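# Fetch printed block to desk, latch door shut

## Task

Go into the neighbouring room, take the printed block off the coffee table there, carry it back and set it on the desk; then close the door that joins the two rooms until its latch catches. The task fails if the coffee table is not standing upright at the end, or if the robot has fallen or is left tilted.

## Robot and tools

Robot: LinearBot, an omnidirectional wheeled base with a column about 1.7 m high. A carriage slides on the column (lift_m, 0 to 1 m) and holds two six-joint arms, each ending in a five-finger hand (left hand on left arm). Arm bases sit near 0.57 m + lift_m above the floor; carriage parts hang about 0.15 m lower. A hand point reaches up to 0.78 m from its shoulder but only about 0.4 m below the arm base. Parked arm: joints 1-6 = 0, 0.05, 0.05, 1.45, 0, 0; with both parked the robot is about 0.85 m wide and 0.65 m long. Cameras: carriage_camera (fixed, facing forward, tilted about 20 degrees down), left_wrist_camera and right_wrist_camera (little-finger side, aimed at the hand point).

Frames: base frame has its origin on the floor below the base centre, x forward, y left, z up, metres. left_hand and right_hand readings are hand points in this frame; true hands usually sit lower than reported, especially at long reach. base_odometry is in the frame the base had at scene start, counts wheel turns only (slip counts as travel), heading in rad, positive left, -3.142 to 3.142.

move: one action. base takes exactly one key, each a relative offset from where the base last measured itself: translate_m (forward +, -2 to 2 m), strafe_m (left +, -2 to 2 m), rotate_rad (counter-clockwise +, -6.3 to 6.3). joints is a single dict keyed by joint name, giving absolute targets (not offsets): lift_m in m; left_/right_joint1..6_rad in rad (joint1 -2.617 to 3.054, yaw, 0 forward, + left; joint2 0 to 3.141 shoulder, 0 upper arm back-level, 1.57 up, 3.14 forward-level; joint3 0 to 3.141 elbow, 0 folded, 3.14 straight; joint4 -1.57 to 1.57 wrist pitch, + lifts fingertips; joint5 -1.57 to 1.57 wrist yaw, + turns fingertips right; joint6 -2.094 to 2.094 hand roll, + clockwise seen from forearm). Hand keys per side, scale -1 to 1: _little, _ring, _middle, _index, _thumb_bend (+1 straight, -1 curled), _thumb_turn (+1 beside palm, -1 opposite fingers), plus settings _force_limit (about 0 N at -1 to 10 N at +1, 15 N for thumb motors) and _speed (-0.96 to 1; full speed from +0.48). speeds (optional, this action only): translate_m/strafe_m 0.02-0.5 m/s, rotate_rad 0.05-1.57 rad/s, lift_m 0.08-0.27 m/s (default 0.25); otherwise top of range. min_time_s 0.1-8 s sets the minimum duration of arm motions; too short makes arms overshoot. cameras: list of names, ["all"], or []. blocking true (default) waits until all motion rests; false returns in about 0.5 s while motion continues, and later moves replace only the parts they name. Actions are cut at 14 s (time_out). Unknown keys make a call invalid; out-of-range values get it refused, and a refusal or an unplanned stop skips the rest of that reply's move/wait/finished_scene calls.

wait(seconds 0-10, cameras): lets time pass, returns state; ends early when earlier moves finish. stop(cameras): brakes all running motions; braked parts read "stopped" and may keep pressing; the base coasts a little. zoom_image(camera, region [x0,y0,x1,y1] pixels, max 504x504): closer look at the latest image. show_instructions: reference pages. finished_scene(scene 1): ends the scene irreversibly; the goal must hold without the robot.

Result lines: base_status/joint_status per motion: done, moving, off_target (resting short, maybe still pushing), contact_stop, time_out (target dropped, holding), not_followed (arm targets withheld by collision check, may be retried), limit_stop_at_motor_heat. "move" summarises as done or worst status. on_its_own lists uncommanded actions ("held at" = target). motor_effort in percent of max, bracket = peak; falling lift effort while lowering means a hand rests on something. Joint torques, motor temperatures, <side>_hand_stopped_by (six words for little, ring, middle, index, thumb_bend, thumb_turn: moving, target, force, stalled, fault) and <side>_<motor>_load_n (N at fingertip, + pushed open) follow. A grip lost shows only as loads dropping near 0. pictures lists image order.

Gripping: a finger motor starts only if its target changes by 0.002 or more; closing stops at force_limit or target. Both settings start at force 0 and speed -0.8. For gentle grips use speed -0.94 or less; to squeeze harder raise force_limit and send a more-closed target. Thumb turned in front (-1) wraps objects 0.035-0.065 m thick; handles down to about 0.025 m. A wrist bracket on the little-finger side can collide.

Cautions: arms have no contact stop and keep pushing; drives can bend an arm yet report done. Back off about 0.2 m after a contact_stop. Never back the column under a table edge. Pulling on a door handle, or driving away from one held fast, pitches the robot and can tip it; watch for a hand z that rises without commands. Keep carriage low and arms tucked when driving. Don't let the two arms touch or press each other. Stretched or loaded arms heat; park them when a MOTOR HOT line appears, since at 100 °C the arm goes limp for 30-60 s. Set objects down gently, avoid dropping the block, avoid slamming the door or bumping the coffee table over.

Each tool is called by a JSON object that holds its "method" and its "body", one argument or row to a line.

Reference images:

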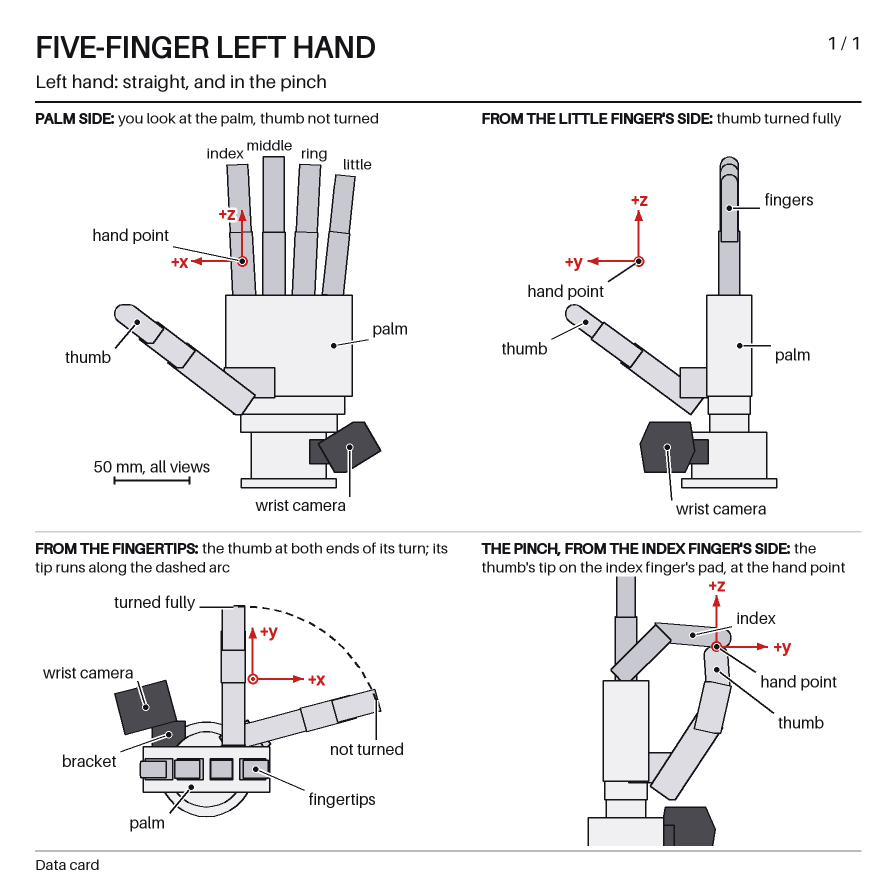

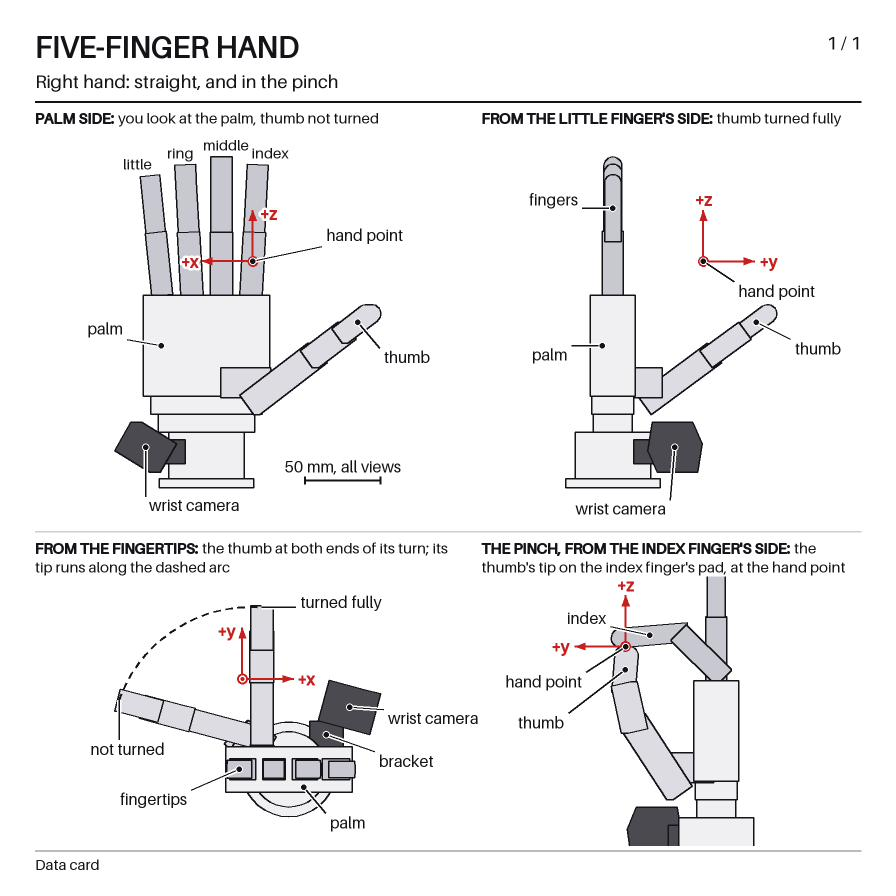

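## Session

{"method": "move", "body": {

}}

Scene clock: 0.00 s.
Joint torques (N m): no reading
Motor temperatures (°C): left_arm=[28 38 37 35 26 26] | right_arm=[27 34 33 31 26 27]
base_odometry: x=+0.000 y=+0.000 heading=+0.000
base_status: not commanded
joint_positions: lift_m=+0.300 left_joint1_rad=-0.014 left_joint2_rad=+0.052 left_joint3_rad=+0.032 left_joint4_rad=+1.477 left_joint5_rad=-0.003 left_joint6_rad=-0.021 right_joint1_rad=+0.019 right_joint2_rad=+0.052 right_joint3_rad=+0.029 right_joint4_rad=+1.440 right_joint5_rad=+0.032 right_joint6_rad=-0.009 left_hand_little=+1.000 left_hand_ring=+1.000 left_hand_middle=+1.000 left_hand_index=+1.000 left_hand_thumb_turn=+1.000 left_hand_thumb_bend=+1.000 left_hand_force_limit=+0.000 left_hand_speed=-0.800 right_hand_little=+1.000 right_hand_ring=+1.000 right_hand_middle=+1.000 right_hand_index=+1.000 right_hand_thumb_turn=+1.000 right_hand_thumb_bend=+1.000 right_hand_force_limit=+0.000 right_hand_speed=-0.800
joint_status: not commanded
left_hand_stopped_by: target,target,target,target,target,target
right_hand_stopped_by: target,target,target,target,target,target
left_little_load_n: 0.0
left_ring_load_n: 0.0
left_middle_load_n: 0.0
left_index_load_n: 0.0
left_thumb_bend_load_n: 0.0
left_thumb_turn_load_n: 0.0
right_little_load_n: 0.0
right_ring_load_n: 0.0
right_middle_load_n: 0.0
right_index_load_n: 0.0
right_thumb_bend_load_n: 0.0
right_thumb_turn_load_n: 0.0
motor_effort: lift_m=+18 drive_wheels=-3
left_hand: x=+0.3183 y=+0.2730 z=+1.3018 quat_wxyz=(+0.693, -0.042, +0.039, -0.718) (m; base frame)
right_hand: x=+0.3296 y=-0.2797 z=+1.2980 quat_wxyz=(+0.708, -0.044, +0.065, -0.702) (m; base frame)
pictures: carriage_camera, left_wrist_camera, right_wrist_camera

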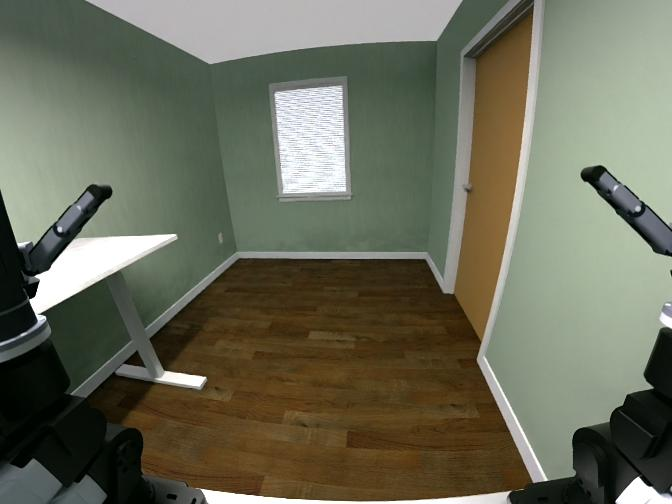

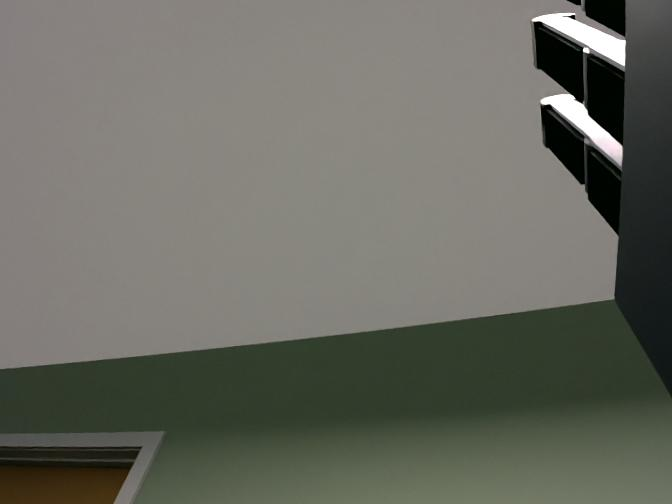

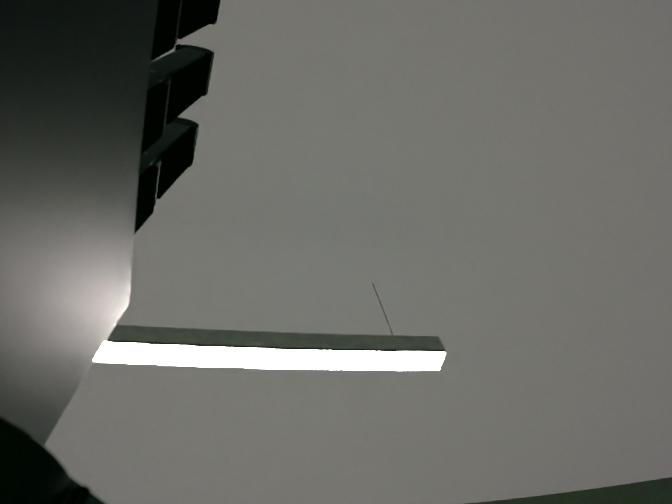

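{"method": "zoom_image", "body": {
  "camera": "carriage_camera",
  "region": [400, 0, 600, 400]
}}

{"method": "move", "body": {
  "base": {"rotate_rad": -0.8},
  "cameras": ["carriage_camera"]
}}

Scaled by 1.260 from the camera's 672x504 image, which has a finer 960x720 frame.

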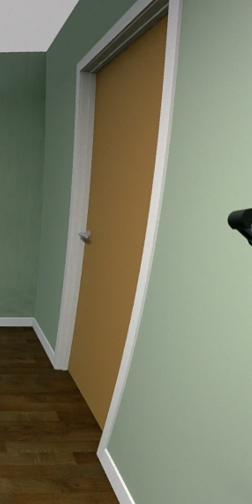

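Scene clock: 4.53 s.
Joint torques (N m): left_arm=[-0.08 3.96 5.24 -0.01 0.05 -0.17] | right_arm=[-0.21 3.32 6.83 0.11 -0.05 -0.09]
move: done
base_odometry: x=+0.000 y=+0.000 heading=-0.800
base_status: done
joint_positions: lift_m=+0.300 left_joint1_rad=-0.014 left_joint2_rad=+0.052 left_joint3_rad=+0.032 left_joint4_rad=+1.476 left_joint5_rad=-0.003 left_joint6_rad=-0.021 right_joint1_rad=+0.019 right_joint2_rad=+0.052 right_joint3_rad=+0.029 right_joint4_rad=+1.440 right_joint5_rad=+0.032 right_joint6_rad=-0.009 left_hand_little=+1.000 left_hand_ring=+1.000 left_hand_middle=+1.000 left_hand_index=+1.000 left_hand_thumb_turn=+1.000 left_hand_thumb_bend=+1.000 left_hand_force_limit=+0.000 left_hand_speed=-0.800 right_hand_little=+1.000 right_hand_ring=+1.000 right_hand_middle=+1.000 right_hand_index=+1.000 right_hand_thumb_turn=+1.000 right_hand_thumb_bend=+1.000 right_hand_force_limit=+0.000 right_hand_speed=-0.800
joint_status: not commanded
left_hand_stopped_by: target,target,target,target,target,target
right_hand_stopped_by: target,target,target,target,target,target
left_little_load_n: 0.0
left_ring_load_n: 0.0
left_middle_load_n: 0.0
left_index_load_n: 0.0
left_thumb_bend_load_n: 0.0
left_thumb_turn_load_n: 0.0
right_little_load_n: 0.0
right_ring_load_n: 0.0
right_middle_load_n: 0.0
right_index_load_n: 0.0
right_thumb_bend_load_n: 0.0
right_thumb_turn_load_n: 0.0
motor_effort: lift_m=+18(18) drive_wheels=+2(15)
left_hand: x=+0.3185 y=+0.2730 z=+1.3018 quat_wxyz=(+0.693, -0.042, +0.039, -0.718) (m; base frame)
right_hand: x=+0.3296 y=-0.2797 z=+1.2980 quat_wxyz=(+0.708, -0.044, +0.065, -0.702) (m; base frame)
pictures: carriage_camera

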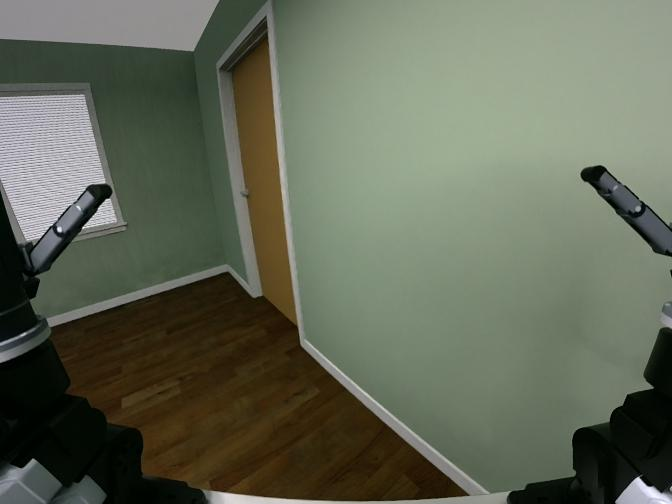

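{"method": "move", "body": {
  "base": {"rotate_rad": 1.6},
  "cameras": ["carriage_camera"]
}}

Scene clock: 17.70 s.
Joint torques (N m): left_arm=[-0.03 3.85 5.31 0.01 0.05 -0.13] | right_arm=[-0.16 3.34 6.76 0.12 -0.05 -0.11]
move: done
base_odometry: x=+0.000 y=+0.000 heading=+0.800
base_status: done
joint_positions: lift_m=+0.300 left_joint1_rad=-0.014 left_joint2_rad=+0.052 left_joint3_rad=+0.032 left_joint4_rad=+1.475 left_joint5_rad=-0.003 left_joint6_rad=-0.021 right_joint1_rad=+0.019 right_joint2_rad=+0.052 right_joint3_rad=+0.029 right_joint4_rad=+1.439 right_joint5_rad=+0.032 right_joint6_rad=-0.009 left_hand_little=+1.000 left_hand_ring=+1.000 left_hand_middle=+1.000 left_hand_index=+1.000 left_hand_thumb_turn=+1.000 left_hand_thumb_bend=+1.000 left_hand_force_limit=+0.000 left_hand_speed=-0.800 right_hand_little=+1.000 right_hand_ring=+1.000 right_hand_middle=+1.000 right_hand_index=+1.000 right_hand_thumb_turn=+1.000 right_hand_thumb_bend=+1.000 right_hand_force_limit=+0.000 right_hand_speed=-0.800
joint_status: not commanded
left_hand_stopped_by: target,target,target,target,target,target
right_hand_stopped_by: target,target,target,target,target,target
left_little_load_n: -0.5
left_ring_load_n: 0.0
left_middle_load_n: 0.0
left_index_load_n: 0.0
left_thumb_bend_load_n: 0.0
left_thumb_turn_load_n: 0.0
right_little_load_n: 0.0
right_ring_load_n: 0.0
right_middle_load_n: 0.0
right_index_load_n: 0.0
right_thumb_bend_load_n: 0.0
right_thumb_turn_load_n: 0.0
motor_effort: lift_m=+18(18) drive_wheels=+2(16)
left_hand: x=+0.3187 y=+0.2730 z=+1.3017 quat_wxyz=(+0.693, -0.042, +0.040, -0.718) (m; base frame)
right_hand: x=+0.3299 y=-0.2797 z=+1.2979 quat_wxyz=(+0.708, -0.044, +0.065, -0.702) (m; base frame)
pictures: carriage_camera

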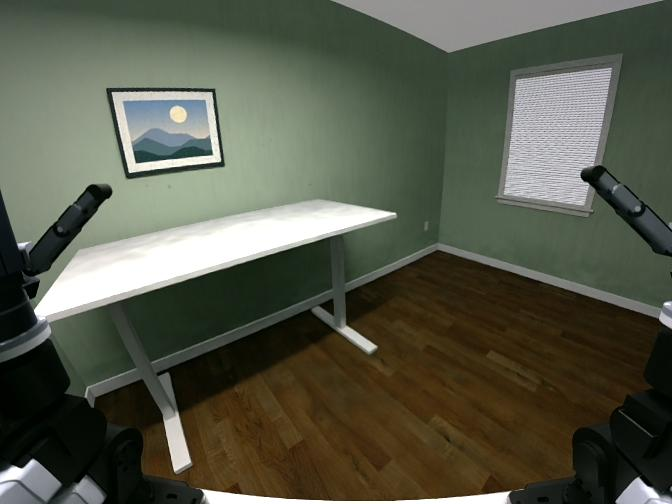

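{"method": "move", "body": {
  "base": {"rotate_rad": -0.8},
  "cameras": []
}}

{"method": "move", "body": {
  "base": {"translate_m": 1.3},
  "cameras": ["carriage_camera"]
}}

{"method": "move", "body": {
  "base": {"rotate_rad": -1.5},
  "cameras": ["carriage_camera"]
}}

Scene clock: 22.30 s.
Joint torques (N m): left_arm=[-0.01 3.95 5.27 0.02 0.05 -0.19] | right_arm=[-0.27 3.33 6.82 0.09 -0.05 -0.1]
move: done
base_odometry: x=+0.000 y=+0.000 heading=+0.001
base_status: done
joint_positions: lift_m=+0.300 left_joint1_rad=-0.014 left_joint2_rad=+0.052 left_joint3_rad=+0.032 left_joint4_rad=+1.475 left_joint5_rad=-0.003 left_joint6_rad=-0.021 right_joint1_rad=+0.019 right_joint2_rad=+0.052 right_joint3_rad=+0.029 right_joint4_rad=+1.439 right_joint5_rad=+0.032 right_joint6_rad=-0.009 left_hand_little=+1.000 left_hand_ring=+1.000 left_hand_middle=+1.000 left_hand_index=+1.000 left_hand_thumb_turn=+1.000 left_hand_thumb_bend=+1.000 left_hand_force_limit=+0.000 left_hand_speed=-0.800 right_hand_little=+1.000 right_hand_ring=+1.000 right_hand_middle=+1.000 right_hand_index=+1.000 right_hand_thumb_turn=+1.000 right_hand_thumb_bend=+1.000 right_hand_force_limit=+0.000 right_hand_speed=-0.800
joint_status: not commanded
left_hand_stopped_by: target,target,target,target,target,target
right_hand_stopped_by: target,target,target,target,target,target
left_little_load_n: 0.0
left_ring_load_n: 0.0
left_middle_load_n: 0.0
left_index_load_n: 0.0
left_thumb_bend_load_n: 0.0
left_thumb_turn_load_n: 0.0
right_little_load_n: 0.0
right_ring_load_n: -0.5
right_middle_load_n: 0.0
right_index_load_n: 0.0
right_thumb_bend_load_n: 0.0
right_thumb_turn_load_n: 0.0
motor_effort: lift_m=+18(18) drive_wheels=+5(11)
left_hand: x=+0.3188 y=+0.2730 z=+1.3017 quat_wxyz=(+0.693, -0.043, +0.040, -0.718) (m; base frame)
right_hand: x=+0.3299 y=-0.2797 z=+1.2979 quat_wxyz=(+0.708, -0.044, +0.065, -0.702) (m; base frame)
pictures: none
No camera images: "cameras" was empty.

Scene clock: 27.20 s.
Joint torques (N m): left_arm=[-0.03 3.81 5.19 -0.01 0.05 -0.16] | right_arm=[-0.31 3.19 6.75 0.12 -0.07 -0.11]
move: done
base_odometry: x=+1.300 y=+0.000 heading=+0.000
base_status: done
joint_positions: lift_m=+0.300 left_joint1_rad=-0.014 left_joint2_rad=+0.052 left_joint3_rad=+0.032 left_joint4_rad=+1.474 left_joint5_rad=-0.003 left_joint6_rad=-0.021 right_joint1_rad=+0.019 right_joint2_rad=+0.052 right_joint3_rad=+0.029 right_joint4_rad=+1.439 right_joint5_rad=+0.032 right_joint6_rad=-0.009 left_hand_little=+1.000 left_hand_ring=+1.000 left_hand_middle=+1.000 left_hand_index=+1.000 left_hand_thumb_turn=+1.000 left_hand_thumb_bend=+1.000 left_hand_force_limit=+0.000 left_hand_speed=-0.800 right_hand_little=+1.000 right_hand_ring=+1.000 right_hand_middle=+1.000 right_hand_index=+1.000 right_hand_thumb_turn=+1.000 right_hand_thumb_bend=+1.000 right_hand_force_limit=+0.000 right_hand_speed=-0.800
joint_status: not commanded
left_hand_stopped_by: target,target,target,target,target,target
right_hand_stopped_by: target,target,target,target,target,target
left_little_load_n: 0.0
left_ring_load_n: 0.0
left_middle_load_n: 0.0
left_index_load_n: 0.0
left_thumb_bend_load_n: 0.0
left_thumb_turn_load_n: 0.0
right_little_load_n: 0.0
right_ring_load_n: 0.0
right_middle_load_n: 0.0
right_index_load_n: 0.0
right_thumb_bend_load_n: 0.0
right_thumb_turn_load_n: 0.0
motor_effort: lift_m=+18(18) drive_wheels=-6(16)
left_hand: x=+0.3189 y=+0.2730 z=+1.3016 quat_wxyz=(+0.693, -0.043, +0.040, -0.718) (m; base frame)
right_hand: x=+0.3298 y=-0.2797 z=+1.2979 quat_wxyz=(+0.708, -0.044, +0.065, -0.702) (m; base frame)
pictures: carriage_camera

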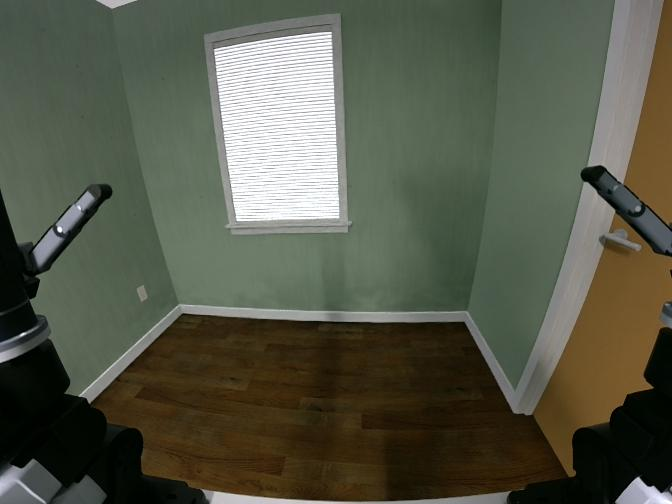

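Scene clock: 30.27 s.
Joint torques (N m): left_arm=[-0.03 3.77 5.22 -0.02 0.04 -0.21] | right_arm=[-0.24 3.23 6.71 0.1 -0.05 -0.11]
move: done
base_odometry: x=+1.300 y=+0.000 heading=-1.500
base_status: done
joint_positions: lift_m=+0.300 left_joint1_rad=-0.014 left_joint2_rad=+0.052 left_joint3_rad=+0.032 left_joint4_rad=+1.473 left_joint5_rad=-0.003 left_joint6_rad=-0.021 right_joint1_rad=+0.019 right_joint2_rad=+0.052 right_joint3_rad=+0.029 right_joint4_rad=+1.439 right_joint5_rad=+0.032 right_joint6_rad=-0.009 left_hand_little=+1.000 left_hand_ring=+1.000 left_hand_middle=+1.000 left_hand_index=+1.000 left_hand_thumb_turn=+1.000 left_hand_thumb_bend=+1.000 left_hand_force_limit=+0.000 left_hand_speed=-0.800 right_hand_little=+1.000 right_hand_ring=+1.000 right_hand_middle=+1.000 right_hand_index=+1.000 right_hand_thumb_turn=+1.000 right_hand_thumb_bend=+1.000 right_hand_force_limit=+0.000 right_hand_speed=-0.800
joint_status: not commanded
left_hand_stopped_by: target,target,target,target,target,target
right_hand_stopped_by: target,target,target,target,target,target
left_little_load_n: 0.0
left_ring_load_n: 0.0
left_middle_load_n: 0.0
left_index_load_n: 0.0
left_thumb_bend_load_n: 0.0
left_thumb_turn_load_n: 0.0
right_little_load_n: 0.0
right_ring_load_n: 0.0
right_middle_load_n: 0.0
right_index_load_n: 0.0
right_thumb_bend_load_n: 0.0
right_thumb_turn_load_n: 0.0
motor_effort: lift_m=+18(18) drive_wheels=+2(9)
left_hand: x=+0.3191 y=+0.2729 z=+1.3016 quat_wxyz=(+0.693, -0.043, +0.040, -0.718) (m; base frame)
right_hand: x=+0.3299 y=-0.2797 z=+1.2979 quat_wxyz=(+0.708, -0.044, +0.065, -0.702) (m; base frame)
pictures: carriage_camera

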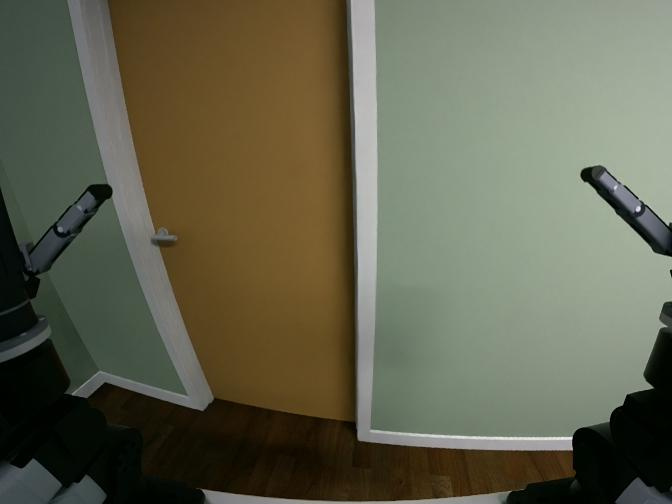

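{"method": "zoom_image", "body": {
  "camera": "carriage_camera",
  "region": [60, 0, 400, 250]
}}

{"method": "zoom_image", "body": {
  "camera": "carriage_camera",
  "region": [120, 200, 400, 450]
}}

Scaled by 1.482 from the camera's 672x504 image, which has a finer 960x720 frame.

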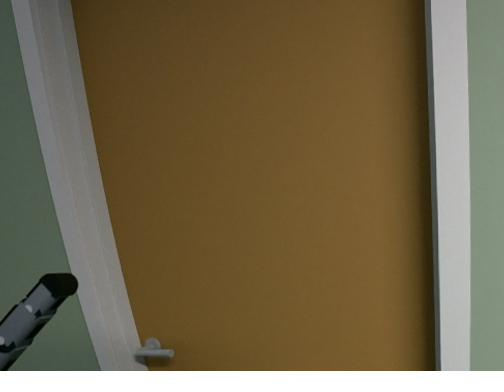

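Scaled by 1.800 from the camera's 672x504 image, which has a finer 960x720 frame.

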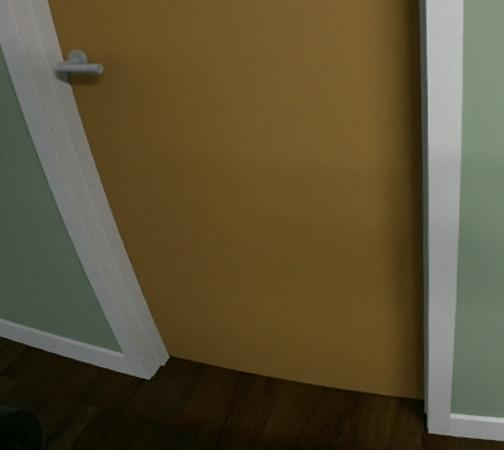

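{"method": "move", "body": {
  "base": {"rotate_rad": 1.43},
  "joints": {"right_joint2_rad": 1.57, "right_joint3_rad": 1.57, "right_joint4_rad": 0.0, "right_joint5_rad": 0.0, "right_joint6_rad": 0.0, "right_joint1_rad": 0.0},
  "cameras": ["all"]
}}

Scene clock: 56.87 s.
Joint torques (N m): left_arm=[0.02 3.85 5.29 0.05 0.03 -0.17] | right_arm=[-0.03 -7.13 11.7 2.05 -0.08 0.02]
move: done
base_odometry: x=+1.300 y=+0.000 heading=-0.070
base_status: done
joint_positions: lift_m=+0.300 left_joint1_rad=-0.014 left_joint2_rad=+0.052 left_joint3_rad=+0.032 left_joint4_rad=+1.472 left_joint5_rad=-0.003 left_joint6_rad=-0.021 right_joint1_rad=-0.001 right_joint2_rad=+1.573 right_joint3_rad=+1.533 right_joint4_rad=-0.006 right_joint5_rad=+0.005 right_joint6_rad=-0.009 left_hand_little=+1.000 left_hand_ring=+1.000 left_hand_middle=+1.000 left_hand_index=+1.000 left_hand_thumb_turn=+1.000 left_hand_thumb_bend=+1.000 left_hand_force_limit=+0.000 left_hand_speed=-0.800 right_hand_little=+1.000 right_hand_ring=+1.000 right_hand_middle=+1.000 right_hand_index=+1.000 right_hand_thumb_turn=+1.000 right_hand_thumb_bend=+1.000 right_hand_force_limit=+0.000 right_hand_speed=-0.800
joint_status: all done
left_hand_stopped_by: target,target,target,target,target,target
right_hand_stopped_by: target,target,target,target,target,target
left_little_load_n: 0.0
left_ring_load_n: 0.0
left_middle_load_n: 0.0
left_index_load_n: 0.0
left_thumb_bend_load_n: 0.0
left_thumb_turn_load_n: 0.0
right_little_load_n: 0.0
right_ring_load_n: 0.0
right_middle_load_n: 0.0
right_index_load_n: 0.0
right_thumb_bend_load_n: 0.0
right_thumb_turn_load_n: -0.5
motor_effort: lift_m=+18(18) drive_wheels=+2(15)
left_hand: x=+0.3195 y=+0.2729 z=+1.3014 quat_wxyz=(+0.693, -0.043, +0.041, -0.718) (m; base frame)
right_hand: x=+0.7595 y=-0.2769 z=+1.2145 quat_wxyz=(+0.485, -0.512, +0.511, -0.492) (m; base frame)
pictures: carriage_camera, left_wrist_camera, right_wrist_camera
camera_calibration:
left_wrist_camera: T_world_to_cam=[[-0.960946, -0.202731, 0.188368, 0.125145], [0.0673829, -0.831605, -0.551264, 0.921955], [0.268406, -0.517042, 0.812789, -0.888989], [0, 0, 0, 1]] pos_world=[0.296744, 0.332429, 1.20723]
right_wrist_camera: T_world_to_cam=[[-0.0118745, -0.280492, -0.959783, 1.10506], [-0.508576, 0.828122, -0.235722, 0.90927], [0.860935, 0.485323, -0.152485, -0.217821], [0, 0, 0, 1]] pos_world=[0.663084, -0.337311, 1.24174]

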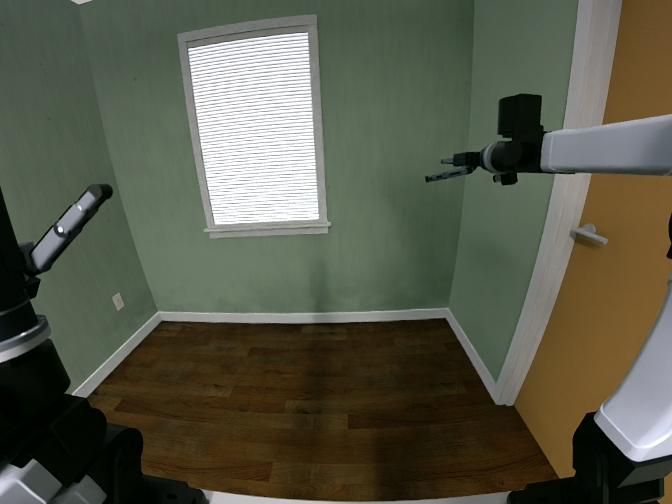

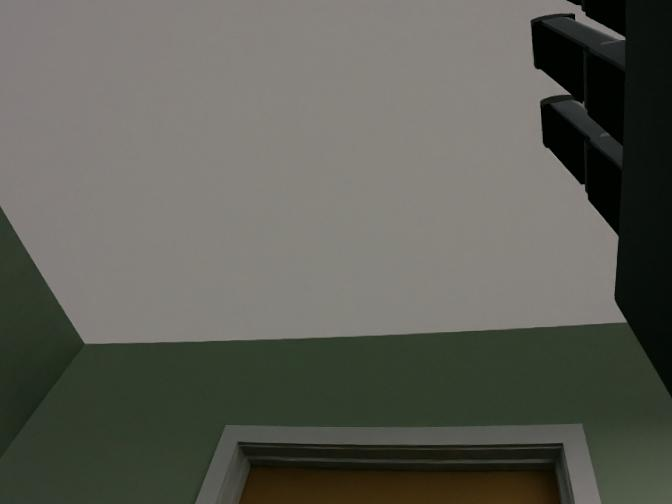

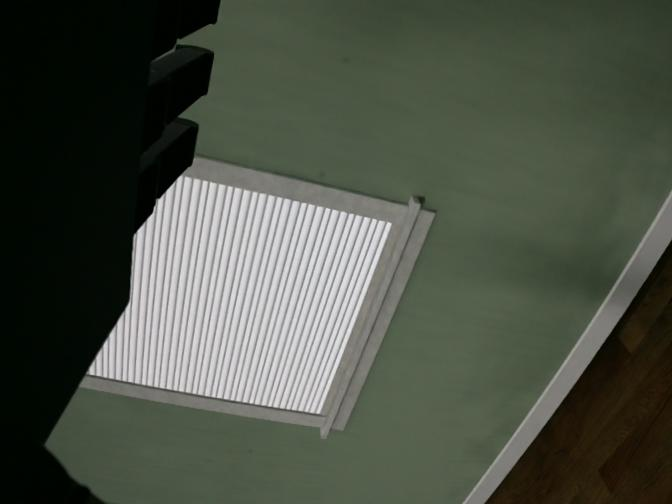

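{"method": "move", "body": {
  "joints": {"right_joint4_rad": 1.2},
  "cameras": []
}}

{"method": "move", "body": {
  "joints": {"right_joint4_rad": 0.0, "right_joint3_rad": 1.0, "right_joint2_rad": 1.57},
  "cameras": []
}}

{"method": "move", "body": {
  "joints": {"right_joint2_rad": 1.0, "right_joint3_rad": 1.0},
  "cameras": []
}}

{"method": "move", "body": {
  "joints": {"right_joint2_rad": 1.0, "right_joint3_rad": 1.0, "right_joint1_rad": -1.3},
  "cameras": ["right_wrist_camera"]
}}

Scene clock: 67.57 s.
Joint torques (N m): left_arm=[-0.08 3.82 5.27 0.03 0.04 -0.17] | right_arm=[-0.13 -5.87 9.24 0.74 -0.09 0.01]
Motor temperatures (°C): left_arm=[28 38 39 32 26 26] | right_arm=[26 36 38 31 26 27]
move: done
base_odometry: x=+1.300 y=+0.000 heading=-0.070
base_status: not commanded
joint_positions: lift_m=+0.300 left_joint1_rad=-0.014 left_joint2_rad=+0.052 left_joint3_rad=+0.032 left_joint4_rad=+1.472 left_joint5_rad=-0.003 left_joint6_rad=-0.021 right_joint1_rad=-0.001 right_joint2_rad=+1.573 right_joint3_rad=+1.542 right_joint4_rad=+1.185 right_joint5_rad=+0.005 right_joint6_rad=-0.009 left_hand_little=+1.000 left_hand_ring=+1.000 left_hand_middle=+1.000 left_hand_index=+1.000 left_hand_thumb_turn=+1.000 left_hand_thumb_bend=+1.000 left_hand_force_limit=+0.000 left_hand_speed=-0.800 right_hand_little=+1.000 right_hand_ring=+1.000 right_hand_middle=+1.000 right_hand_index=+1.000 right_hand_thumb_turn=+1.000 right_hand_thumb_bend=+1.000 right_hand_force_limit=+0.000 right_hand_speed=-0.800
joint_status: all done
left_hand_stopped_by: target,target,target,target,target,target
right_hand_stopped_by: target,target,target,target,target,target
left_little_load_n: 0.0
left_ring_load_n: 0.0
left_middle_load_n: 0.0
left_index_load_n: 0.0
left_thumb_bend_load_n: 0.0
left_thumb_turn_load_n: 0.0
right_little_load_n: 0.0
right_ring_load_n: -0.5
right_middle_load_n: 0.0
right_index_load_n: 0.0
right_thumb_bend_load_n: 0.0
right_thumb_turn_load_n: 0.0
motor_effort: lift_m=+18(18) drive_wheels=+2(2)
left_hand: x=+0.3195 y=+0.2729 z=+1.3014 quat_wxyz=(+0.693, -0.043, +0.041, -0.718) (m; base frame)
right_hand: x=+0.6574 y=-0.2768 z=+1.5109 quat_wxyz=(+0.688, -0.145, +0.147, -0.696) (m; base frame)
pictures: none
No camera images: "cameras" was empty.

Scene clock: 69.13 s.
Joint torques (N m): left_arm=[0.14 3.9 5.26 0 0.06 -0.19] | right_arm=[-0.13 -6.84 7.71 1.77 -0.07 0.02]
move: done
base_odometry: x=+1.300 y=+0.000 heading=-0.070
base_status: not commanded
joint_positions: lift_m=+0.300 left_joint1_rad=-0.014 left_joint2_rad=+0.052 left_joint3_rad=+0.032 left_joint4_rad=+1.472 left_joint5_rad=-0.003 left_joint6_rad=-0.021 right_joint1_rad=-0.001 right_joint2_rad=+1.573 right_joint3_rad=+1.001 right_joint4_rad=+0.000 right_joint5_rad=+0.005 right_joint6_rad=-0.009 left_hand_little=+1.000 left_hand_ring=+1.000 left_hand_middle=+1.000 left_hand_index=+1.000 left_hand_thumb_turn=+1.000 left_hand_thumb_bend=+1.000 left_hand_force_limit=+0.000 left_hand_speed=-0.800 right_hand_little=+1.000 right_hand_ring=+1.000 right_hand_middle=+1.000 right_hand_index=+1.000 right_hand_thumb_turn=+1.000 right_hand_thumb_bend=+1.000 right_hand_force_limit=+0.000 right_hand_speed=-0.800
joint_status: all done
left_hand_stopped_by: target,target,target,target,target,target
right_hand_stopped_by: target,target,target,target,target,target
left_little_load_n: 0.0
left_ring_load_n: 0.0
left_middle_load_n: 0.0
left_index_load_n: 0.0
left_thumb_bend_load_n: 0.0
left_thumb_turn_load_n: 0.0
right_little_load_n: 0.0
right_ring_load_n: 0.0
right_middle_load_n: 0.0
right_index_load_n: 0.0
right_thumb_bend_load_n: 0.0
right_thumb_turn_load_n: 0.0
motor_effort: lift_m=+18(18) drive_wheels=+2(2)
left_hand: x=+0.3195 y=+0.2729 z=+1.3014 quat_wxyz=(+0.693, -0.043, +0.041, -0.718) (m; base frame)
right_hand: x=+0.6783 y=-0.2768 z=+0.9589 quat_wxyz=(+0.335, -0.622, +0.619, -0.342) (m; base frame)
pictures: none
No camera images: "cameras" was empty.

Scene clock: 70.30 s.
Joint torques (N m): left_arm=[-0.03 4 5.18 0.04 0.07 -0.17] | right_arm=[-0.17 -2.86 8.43 1.99 -0.09 0.03]
move: done
base_odometry: x=+1.300 y=+0.000 heading=-0.070
base_status: not commanded
joint_positions: lift_m=+0.300 left_joint1_rad=-0.014 left_joint2_rad=+0.052 left_joint3_rad=+0.032 left_joint4_rad=+1.472 left_joint5_rad=-0.003 left_joint6_rad=-0.021 right_joint1_rad=-0.001 right_joint2_rad=+1.005 right_joint3_rad=+0.996 right_joint4_rad=-0.002 right_joint5_rad=+0.005 right_joint6_rad=-0.009 left_hand_little=+1.000 left_hand_ring=+1.000 left_hand_middle=+1.000 left_hand_index=+1.000 left_hand_thumb_turn=+1.000 left_hand_thumb_bend=+1.000 left_hand_force_limit=+0.000 left_hand_speed=-0.800 right_hand_little=+1.000 right_hand_ring=+1.000 right_hand_middle=+1.000 right_hand_index=+1.000 right_hand_thumb_turn=+1.000 right_hand_thumb_bend=+1.000 right_hand_force_limit=+0.000 right_hand_speed=-0.800
joint_status: all done
left_hand_stopped_by: target,target,target,target,target,target
right_hand_stopped_by: target,target,target,target,target,target
left_little_load_n: 0.0
left_ring_load_n: 0.0
left_middle_load_n: 0.0
left_index_load_n: 0.0
left_thumb_bend_load_n: 0.0
left_thumb_turn_load_n: 0.0
right_little_load_n: 0.0
right_ring_load_n: 0.0
right_middle_load_n: 0.0
right_index_load_n: 0.0
right_thumb_bend_load_n: 0.0
right_thumb_turn_load_n: 0.0
motor_effort: lift_m=+18(18) drive_wheels=+3(3)
left_hand: x=+0.3195 y=+0.2729 z=+1.3014 quat_wxyz=(+0.693, -0.043, +0.041, -0.718) (m; base frame)
right_hand: x=+0.6180 y=-0.2768 z=+1.1908 quat_wxyz=(+0.494, -0.503, +0.502, -0.501) (m; base frame)
pictures: none
No camera images: "cameras" was empty.

Scene clock: 71.93 s.
Joint torques (N m): left_arm=[-0.01 3.86 5.19 0.03 0.05 -0.17] | right_arm=[-0.72 -2.92 8.36 2.03 -0.07 0.02]
move: done
base_odometry: x=+1.300 y=+0.000 heading=-0.070
base_status: not commanded
joint_positions: lift_m=+0.300 left_joint1_rad=-0.014 left_joint2_rad=+0.052 left_joint3_rad=+0.032 left_joint4_rad=+1.472 left_joint5_rad=-0.003 left_joint6_rad=-0.021 right_joint1_rad=-1.295 right_joint2_rad=+1.005 right_joint3_rad=+0.996 right_joint4_rad=-0.005 right_joint5_rad=+0.004 right_joint6_rad=-0.009 left_hand_little=+1.000 left_hand_ring=+1.000 left_hand_middle=+1.000 left_hand_index=+1.000 left_hand_thumb_turn=+1.000 left_hand_thumb_bend=+1.000 left_hand_force_limit=+0.000 left_hand_speed=-0.800 right_hand_little=+1.000 right_hand_ring=+1.000 right_hand_middle=+1.000 right_hand_index=+1.000 right_hand_thumb_turn=+1.000 right_hand_thumb_bend=+1.000 right_hand_force_limit=+0.000 right_hand_speed=-0.800
joint_status: all done
left_hand_stopped_by: target,target,target,target,target,target
right_hand_stopped_by: target,target,target,target,target,target
left_little_load_n: 0.0
left_ring_load_n: 0.0
left_middle_load_n: 0.0
left_index_load_n: 0.0
left_thumb_bend_load_n: 0.0
left_thumb_turn_load_n: 0.0
right_little_load_n: 0.0
right_ring_load_n: 0.0
right_middle_load_n: 0.0
right_index_load_n: 0.0
right_thumb_bend_load_n: 0.0
right_thumb_turn_load_n: -0.5
motor_effort: lift_m=+18(18) drive_wheels=+3(3)
left_hand: x=+0.3195 y=+0.2729 z=+1.3014 quat_wxyz=(+0.693, -0.043, +0.041, -0.718) (m; base frame)
right_hand: x=+0.3613 y=-0.6743 z=+1.1901 quat_wxyz=(+0.092, -0.100, +0.705, -0.696) (m; base frame)
pictures: right_wrist_camera
camera_calibration:
right_wrist_camera: T_world_to_cam=[[-0.264251, -0.0961697, -0.959647, 1.18069], [0.658989, 0.708517, -0.252464, 0.547365], [0.704205, -0.699111, -0.123851, -0.461957], [0, 0, 0, 1]] pos_world=[0.276603, -0.597229, 1.21402]

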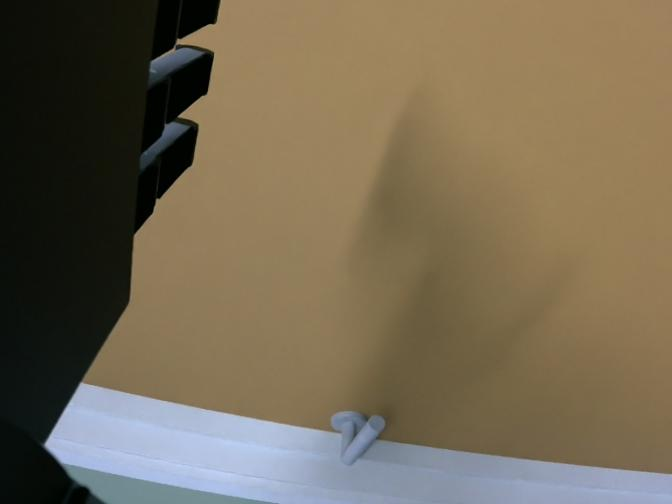

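{"method": "wait", "body": {
  "seconds": 0,
  "cameras": ["carriage_camera", "right_wrist_camera"]
}}

{"method": "zoom_image", "body": {
  "camera": "carriage_camera",
  "region": [540, 180, 660, 280]
}}

{"method": "zoom_image", "body": {
  "camera": "right_wrist_camera",
  "region": [300, 380, 420, 500]
}}

Scene clock: 105.03 s.
Joint torques (N m): left_arm=[-0.02 3.93 5.16 0.03 0.03 -0.15] | right_arm=[-0.65 -2.89 8.55 2.02 -0.06 0.03]
base_odometry: x=+1.300 y=+0.000 heading=-0.070
base_status: not commanded
joint_positions: lift_m=+0.300 left_joint1_rad=-0.014 left_joint2_rad=+0.052 left_joint3_rad=+0.032 left_joint4_rad=+1.472 left_joint5_rad=-0.003 left_joint6_rad=-0.021 right_joint1_rad=-1.295 right_joint2_rad=+1.005 right_joint3_rad=+0.996 right_joint4_rad=-0.005 right_joint5_rad=+0.004 right_joint6_rad=-0.009 left_hand_little=+1.000 left_hand_ring=+1.000 left_hand_middle=+1.000 left_hand_index=+1.000 left_hand_thumb_turn=+1.000 left_hand_thumb_bend=+1.000 left_hand_force_limit=+0.000 left_hand_speed=-0.800 right_hand_little=+1.000 right_hand_ring=+1.000 right_hand_middle=+1.000 right_hand_index=+1.000 right_hand_thumb_turn=+1.000 right_hand_thumb_bend=+1.000 right_hand_force_limit=+0.000 right_hand_speed=-0.800
joint_status: all done
left_hand_stopped_by: target,target,target,target,target,target
right_hand_stopped_by: target,target,target,target,target,target
left_little_load_n: 0.0
left_ring_load_n: 0.0
left_middle_load_n: 0.0
left_index_load_n: 0.0
left_thumb_bend_load_n: 0.0
left_thumb_turn_load_n: 0.0
right_little_load_n: 0.0
right_ring_load_n: 0.0
right_middle_load_n: 0.0
right_index_load_n: 0.0
right_thumb_bend_load_n: 0.0
right_thumb_turn_load_n: 0.0
motor_effort: lift_m=+18(18) drive_wheels=+3(3)
left_hand: x=+0.3195 y=+0.2729 z=+1.3014 quat_wxyz=(+0.693, -0.043, +0.041, -0.718) (m; base frame)
right_hand: x=+0.3613 y=-0.6743 z=+1.1901 quat_wxyz=(+0.092, -0.100, +0.705, -0.696) (m; base frame)
pictures: carriage_camera, right_wrist_camera
camera_calibration:
right_wrist_camera: T_world_to_cam=[[-0.264251, -0.0961697, -0.959647, 1.18069], [0.658989, 0.708517, -0.252464, 0.547365], [0.704205, -0.699111, -0.123851, -0.461957], [0, 0, 0, 1]] pos_world=[0.276603, -0.597229, 1.21402]

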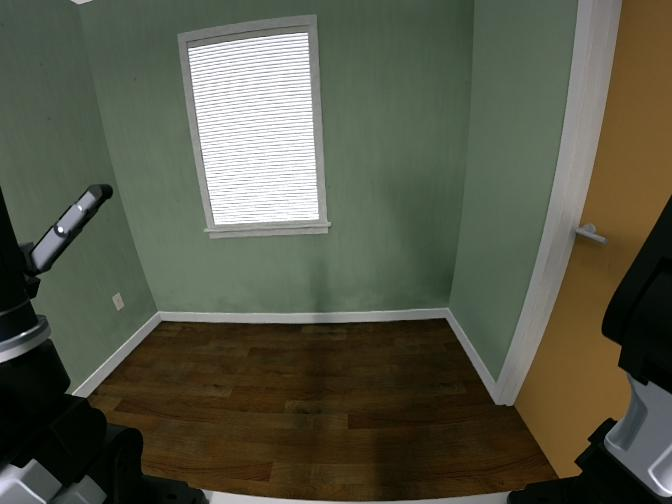

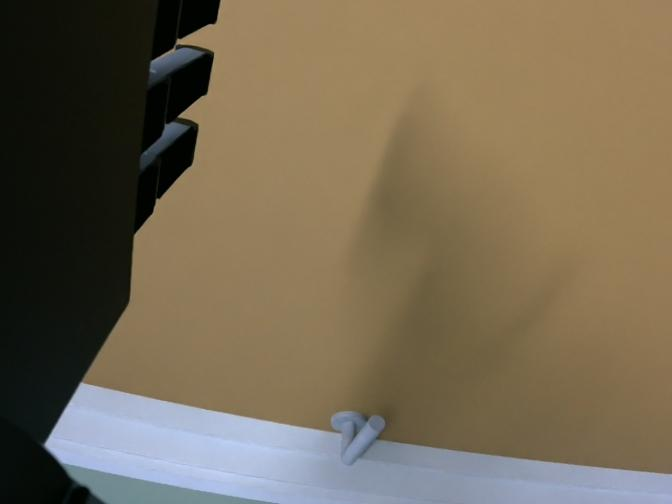

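Scaled by 4.200 from the camera's 672x504 image, which has a finer 960x720 frame.

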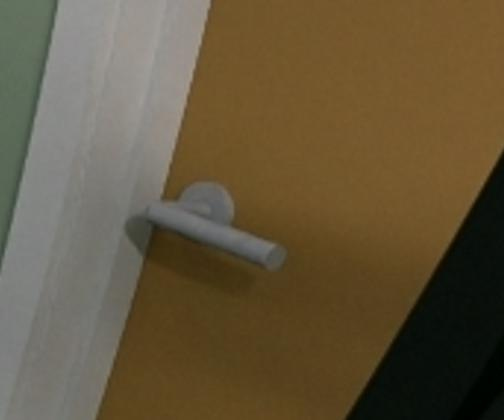

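Scaled by 4.200 from the camera's 672x504 image, which has a finer 960x720 frame.

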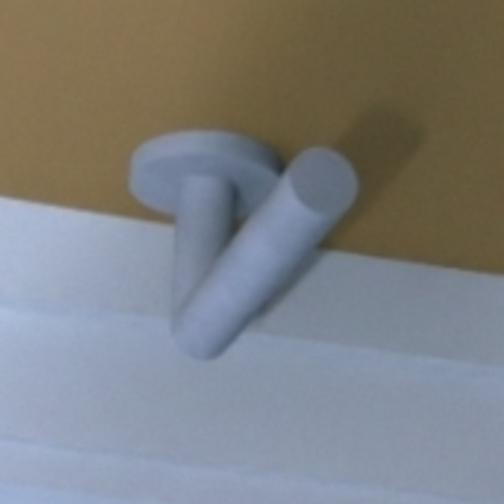

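{"method": "move", "body": {
  "base": {"translate_m": 0.53},
  "joints": {"right_joint1_rad": 0, "right_joint2_rad": 0.05, "right_joint3_rad": 0.05, "right_joint4_rad": 1.45, "left_joint2_rad": 1.2, "left_joint3_rad": 1.2, "left_joint4_rad": 0.0, "left_joint1_rad": 0.0},
  "cameras": []
}}

{"method": "move", "body": {
  "base": {"rotate_rad": -1.57},
  "cameras": ["all"]
}}

{"method": "zoom_image", "body": {
  "camera": "carriage_camera",
  "region": [80, 180, 280, 380]
}}

Scene clock: 127.17 s.
Joint torques (N m): left_arm=[0.5 -3.25 9.11 2.21 0.07 -0.18] | right_arm=[0.27 2.65 5.5 0.1 0.04 0.04]
move: done
base_odometry: x=+1.829 y=-0.037 heading=-0.070
base_status: done
joint_positions: lift_m=+0.300 left_joint1_rad=-0.007 left_joint2_rad=+1.196 left_joint3_rad=+1.168 left_joint4_rad=-0.002 left_joint5_rad=-0.003 left_joint6_rad=-0.021 right_joint1_rad=-0.006 right_joint2_rad=+0.055 right_joint3_rad=+0.056 right_joint4_rad=+1.441 right_joint5_rad=-0.003 right_joint6_rad=-0.009 left_hand_little=+1.000 left_hand_ring=+1.000 left_hand_middle=+1.000 left_hand_index=+1.000 left_hand_thumb_turn=+1.000 left_hand_thumb_bend=+1.000 left_hand_force_limit=+0.000 left_hand_speed=-0.800 right_hand_little=+1.000 right_hand_ring=+1.000 right_hand_middle=+1.000 right_hand_index=+1.000 right_hand_thumb_turn=+1.000 right_hand_thumb_bend=+1.000 right_hand_force_limit=+0.000 right_hand_speed=-0.800
joint_status: all done
left_hand_stopped_by: target,target,target,target,target,target
right_hand_stopped_by: target,target,target,target,target,target
left_little_load_n: 0.0
left_ring_load_n: 0.0
left_middle_load_n: 0.0
left_index_load_n: 0.0
left_thumb_bend_load_n: 0.0
left_thumb_turn_load_n: 0.0
right_little_load_n: 0.0
right_ring_load_n: 0.0
right_middle_load_n: 0.0
right_index_load_n: 0.0
right_thumb_bend_load_n: 0.0
right_thumb_turn_load_n: 0.0
motor_effort: lift_m=+18(18) drive_wheels=-6(15)
left_hand: x=+0.6624 y=+0.2710 z=+1.2044 quat_wxyz=(+0.486, -0.512, +0.503, -0.499) (m; base frame)
right_hand: x=+0.3225 y=-0.2754 z=+1.3061 quat_wxyz=(+0.701, -0.047, +0.045, -0.711) (m; base frame)
pictures: none
No camera images: "cameras" was empty.

Scene clock: 130.27 s.
Joint torques (N m): left_arm=[0.24 -3.26 8.95 2.17 0.05 -0.18] | right_arm=[0.27 2.65 5.49 0.06 0 0]
move: done
base_odometry: x=+1.829 y=-0.037 heading=-1.639
base_status: done
joint_positions: lift_m=+0.300 left_joint1_rad=-0.004 left_joint2_rad=+1.196 left_joint3_rad=+1.168 left_joint4_rad=-0.003 left_joint5_rad=-0.004 left_joint6_rad=-0.021 right_joint1_rad=-0.006 right_joint2_rad=+0.055 right_joint3_rad=+0.056 right_joint4_rad=+1.446 right_joint5_rad=-0.002 right_joint6_rad=-0.009 left_hand_little=+1.000 left_hand_ring=+1.000 left_hand_middle=+1.000 left_hand_index=+1.000 left_hand_thumb_turn=+1.000 left_hand_thumb_bend=+1.000 left_hand_force_limit=+0.000 left_hand_speed=-0.800 right_hand_little=+1.000 right_hand_ring=+1.000 right_hand_middle=+1.000 right_hand_index=+1.000 right_hand_thumb_turn=+1.000 right_hand_thumb_bend=+1.000 right_hand_force_limit=+0.000 right_hand_speed=-0.800
joint_status: not commanded
left_hand_stopped_by: target,target,target,target,target,target
right_hand_stopped_by: target,target,target,target,target,target
left_little_load_n: 0.0
left_ring_load_n: 0.0
left_middle_load_n: 0.0
left_index_load_n: 0.0
left_thumb_bend_load_n: 0.0
left_thumb_turn_load_n: 0.0
right_little_load_n: 0.0
right_ring_load_n: 0.0
right_middle_load_n: 0.0
right_index_load_n: 0.0
right_thumb_bend_load_n: 0.0
right_thumb_turn_load_n: 0.0
motor_effort: lift_m=+18(18) drive_wheels=+2(10)
left_hand: x=+0.6625 y=+0.2728 z=+1.2042 quat_wxyz=(+0.487, -0.513, +0.502, -0.497) (m; base frame)
right_hand: x=+0.3213 y=-0.2754 z=+1.3066 quat_wxyz=(+0.701, -0.045, +0.043, -0.711) (m; base frame)
pictures: carriage_camera, left_wrist_camera, right_wrist_camera
camera_calibration:
left_wrist_camera: T_world_to_cam=[[0.102825, -0.216357, 0.970884, -1.17038], [-0.544559, -0.82904, -0.127074, 0.739069], [0.832396, -0.515637, -0.203066, -0.0528851], [0, 0, 0, 1]] pos_world=[0.566832, 0.332229, 1.21948]
right_wrist_camera: T_world_to_cam=[[0.954743, -0.285117, -0.0847021, -0.266681], [0.198486, 0.822838, -0.532485, 0.865932], [0.221517, 0.491574, 0.842191, -0.91966], [0, 0, 0, 1]] pos_world=[0.286457, -0.336476, 1.21304]

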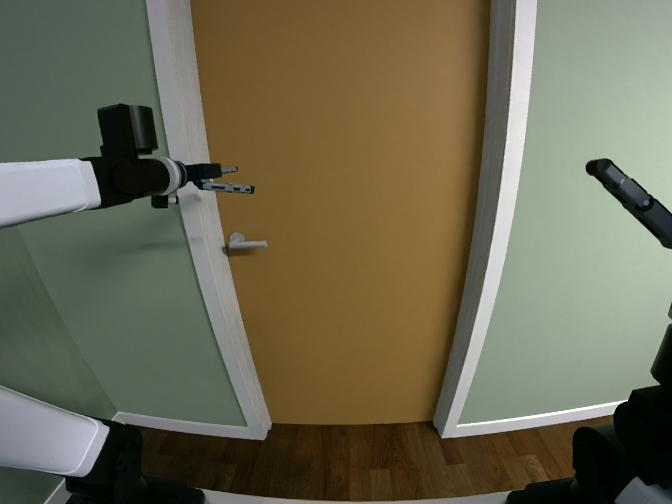

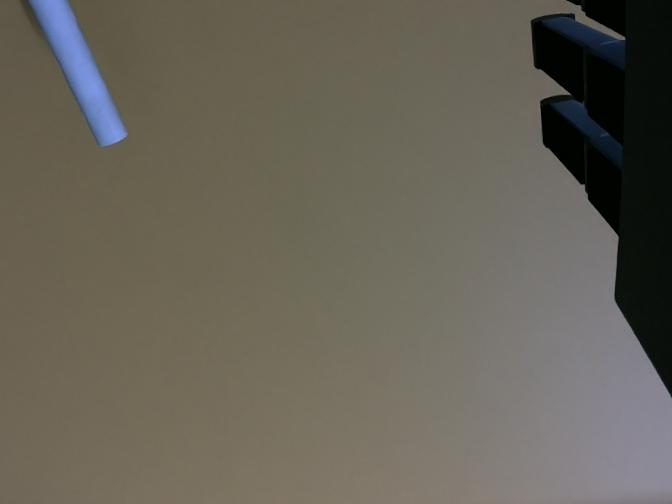

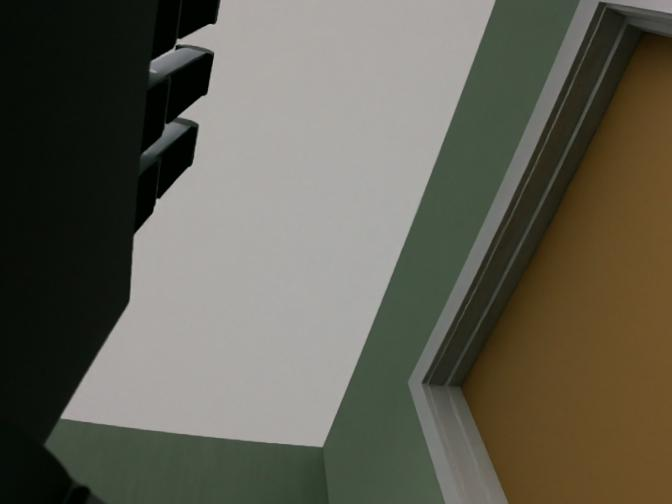

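Scaled by 2.520 from the camera's 672x504 image, which has a finer 960x720 frame.

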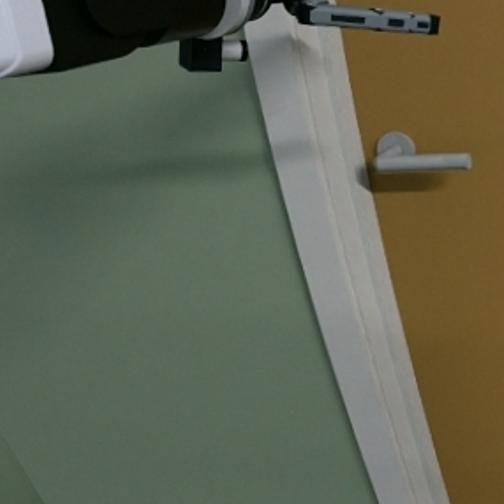

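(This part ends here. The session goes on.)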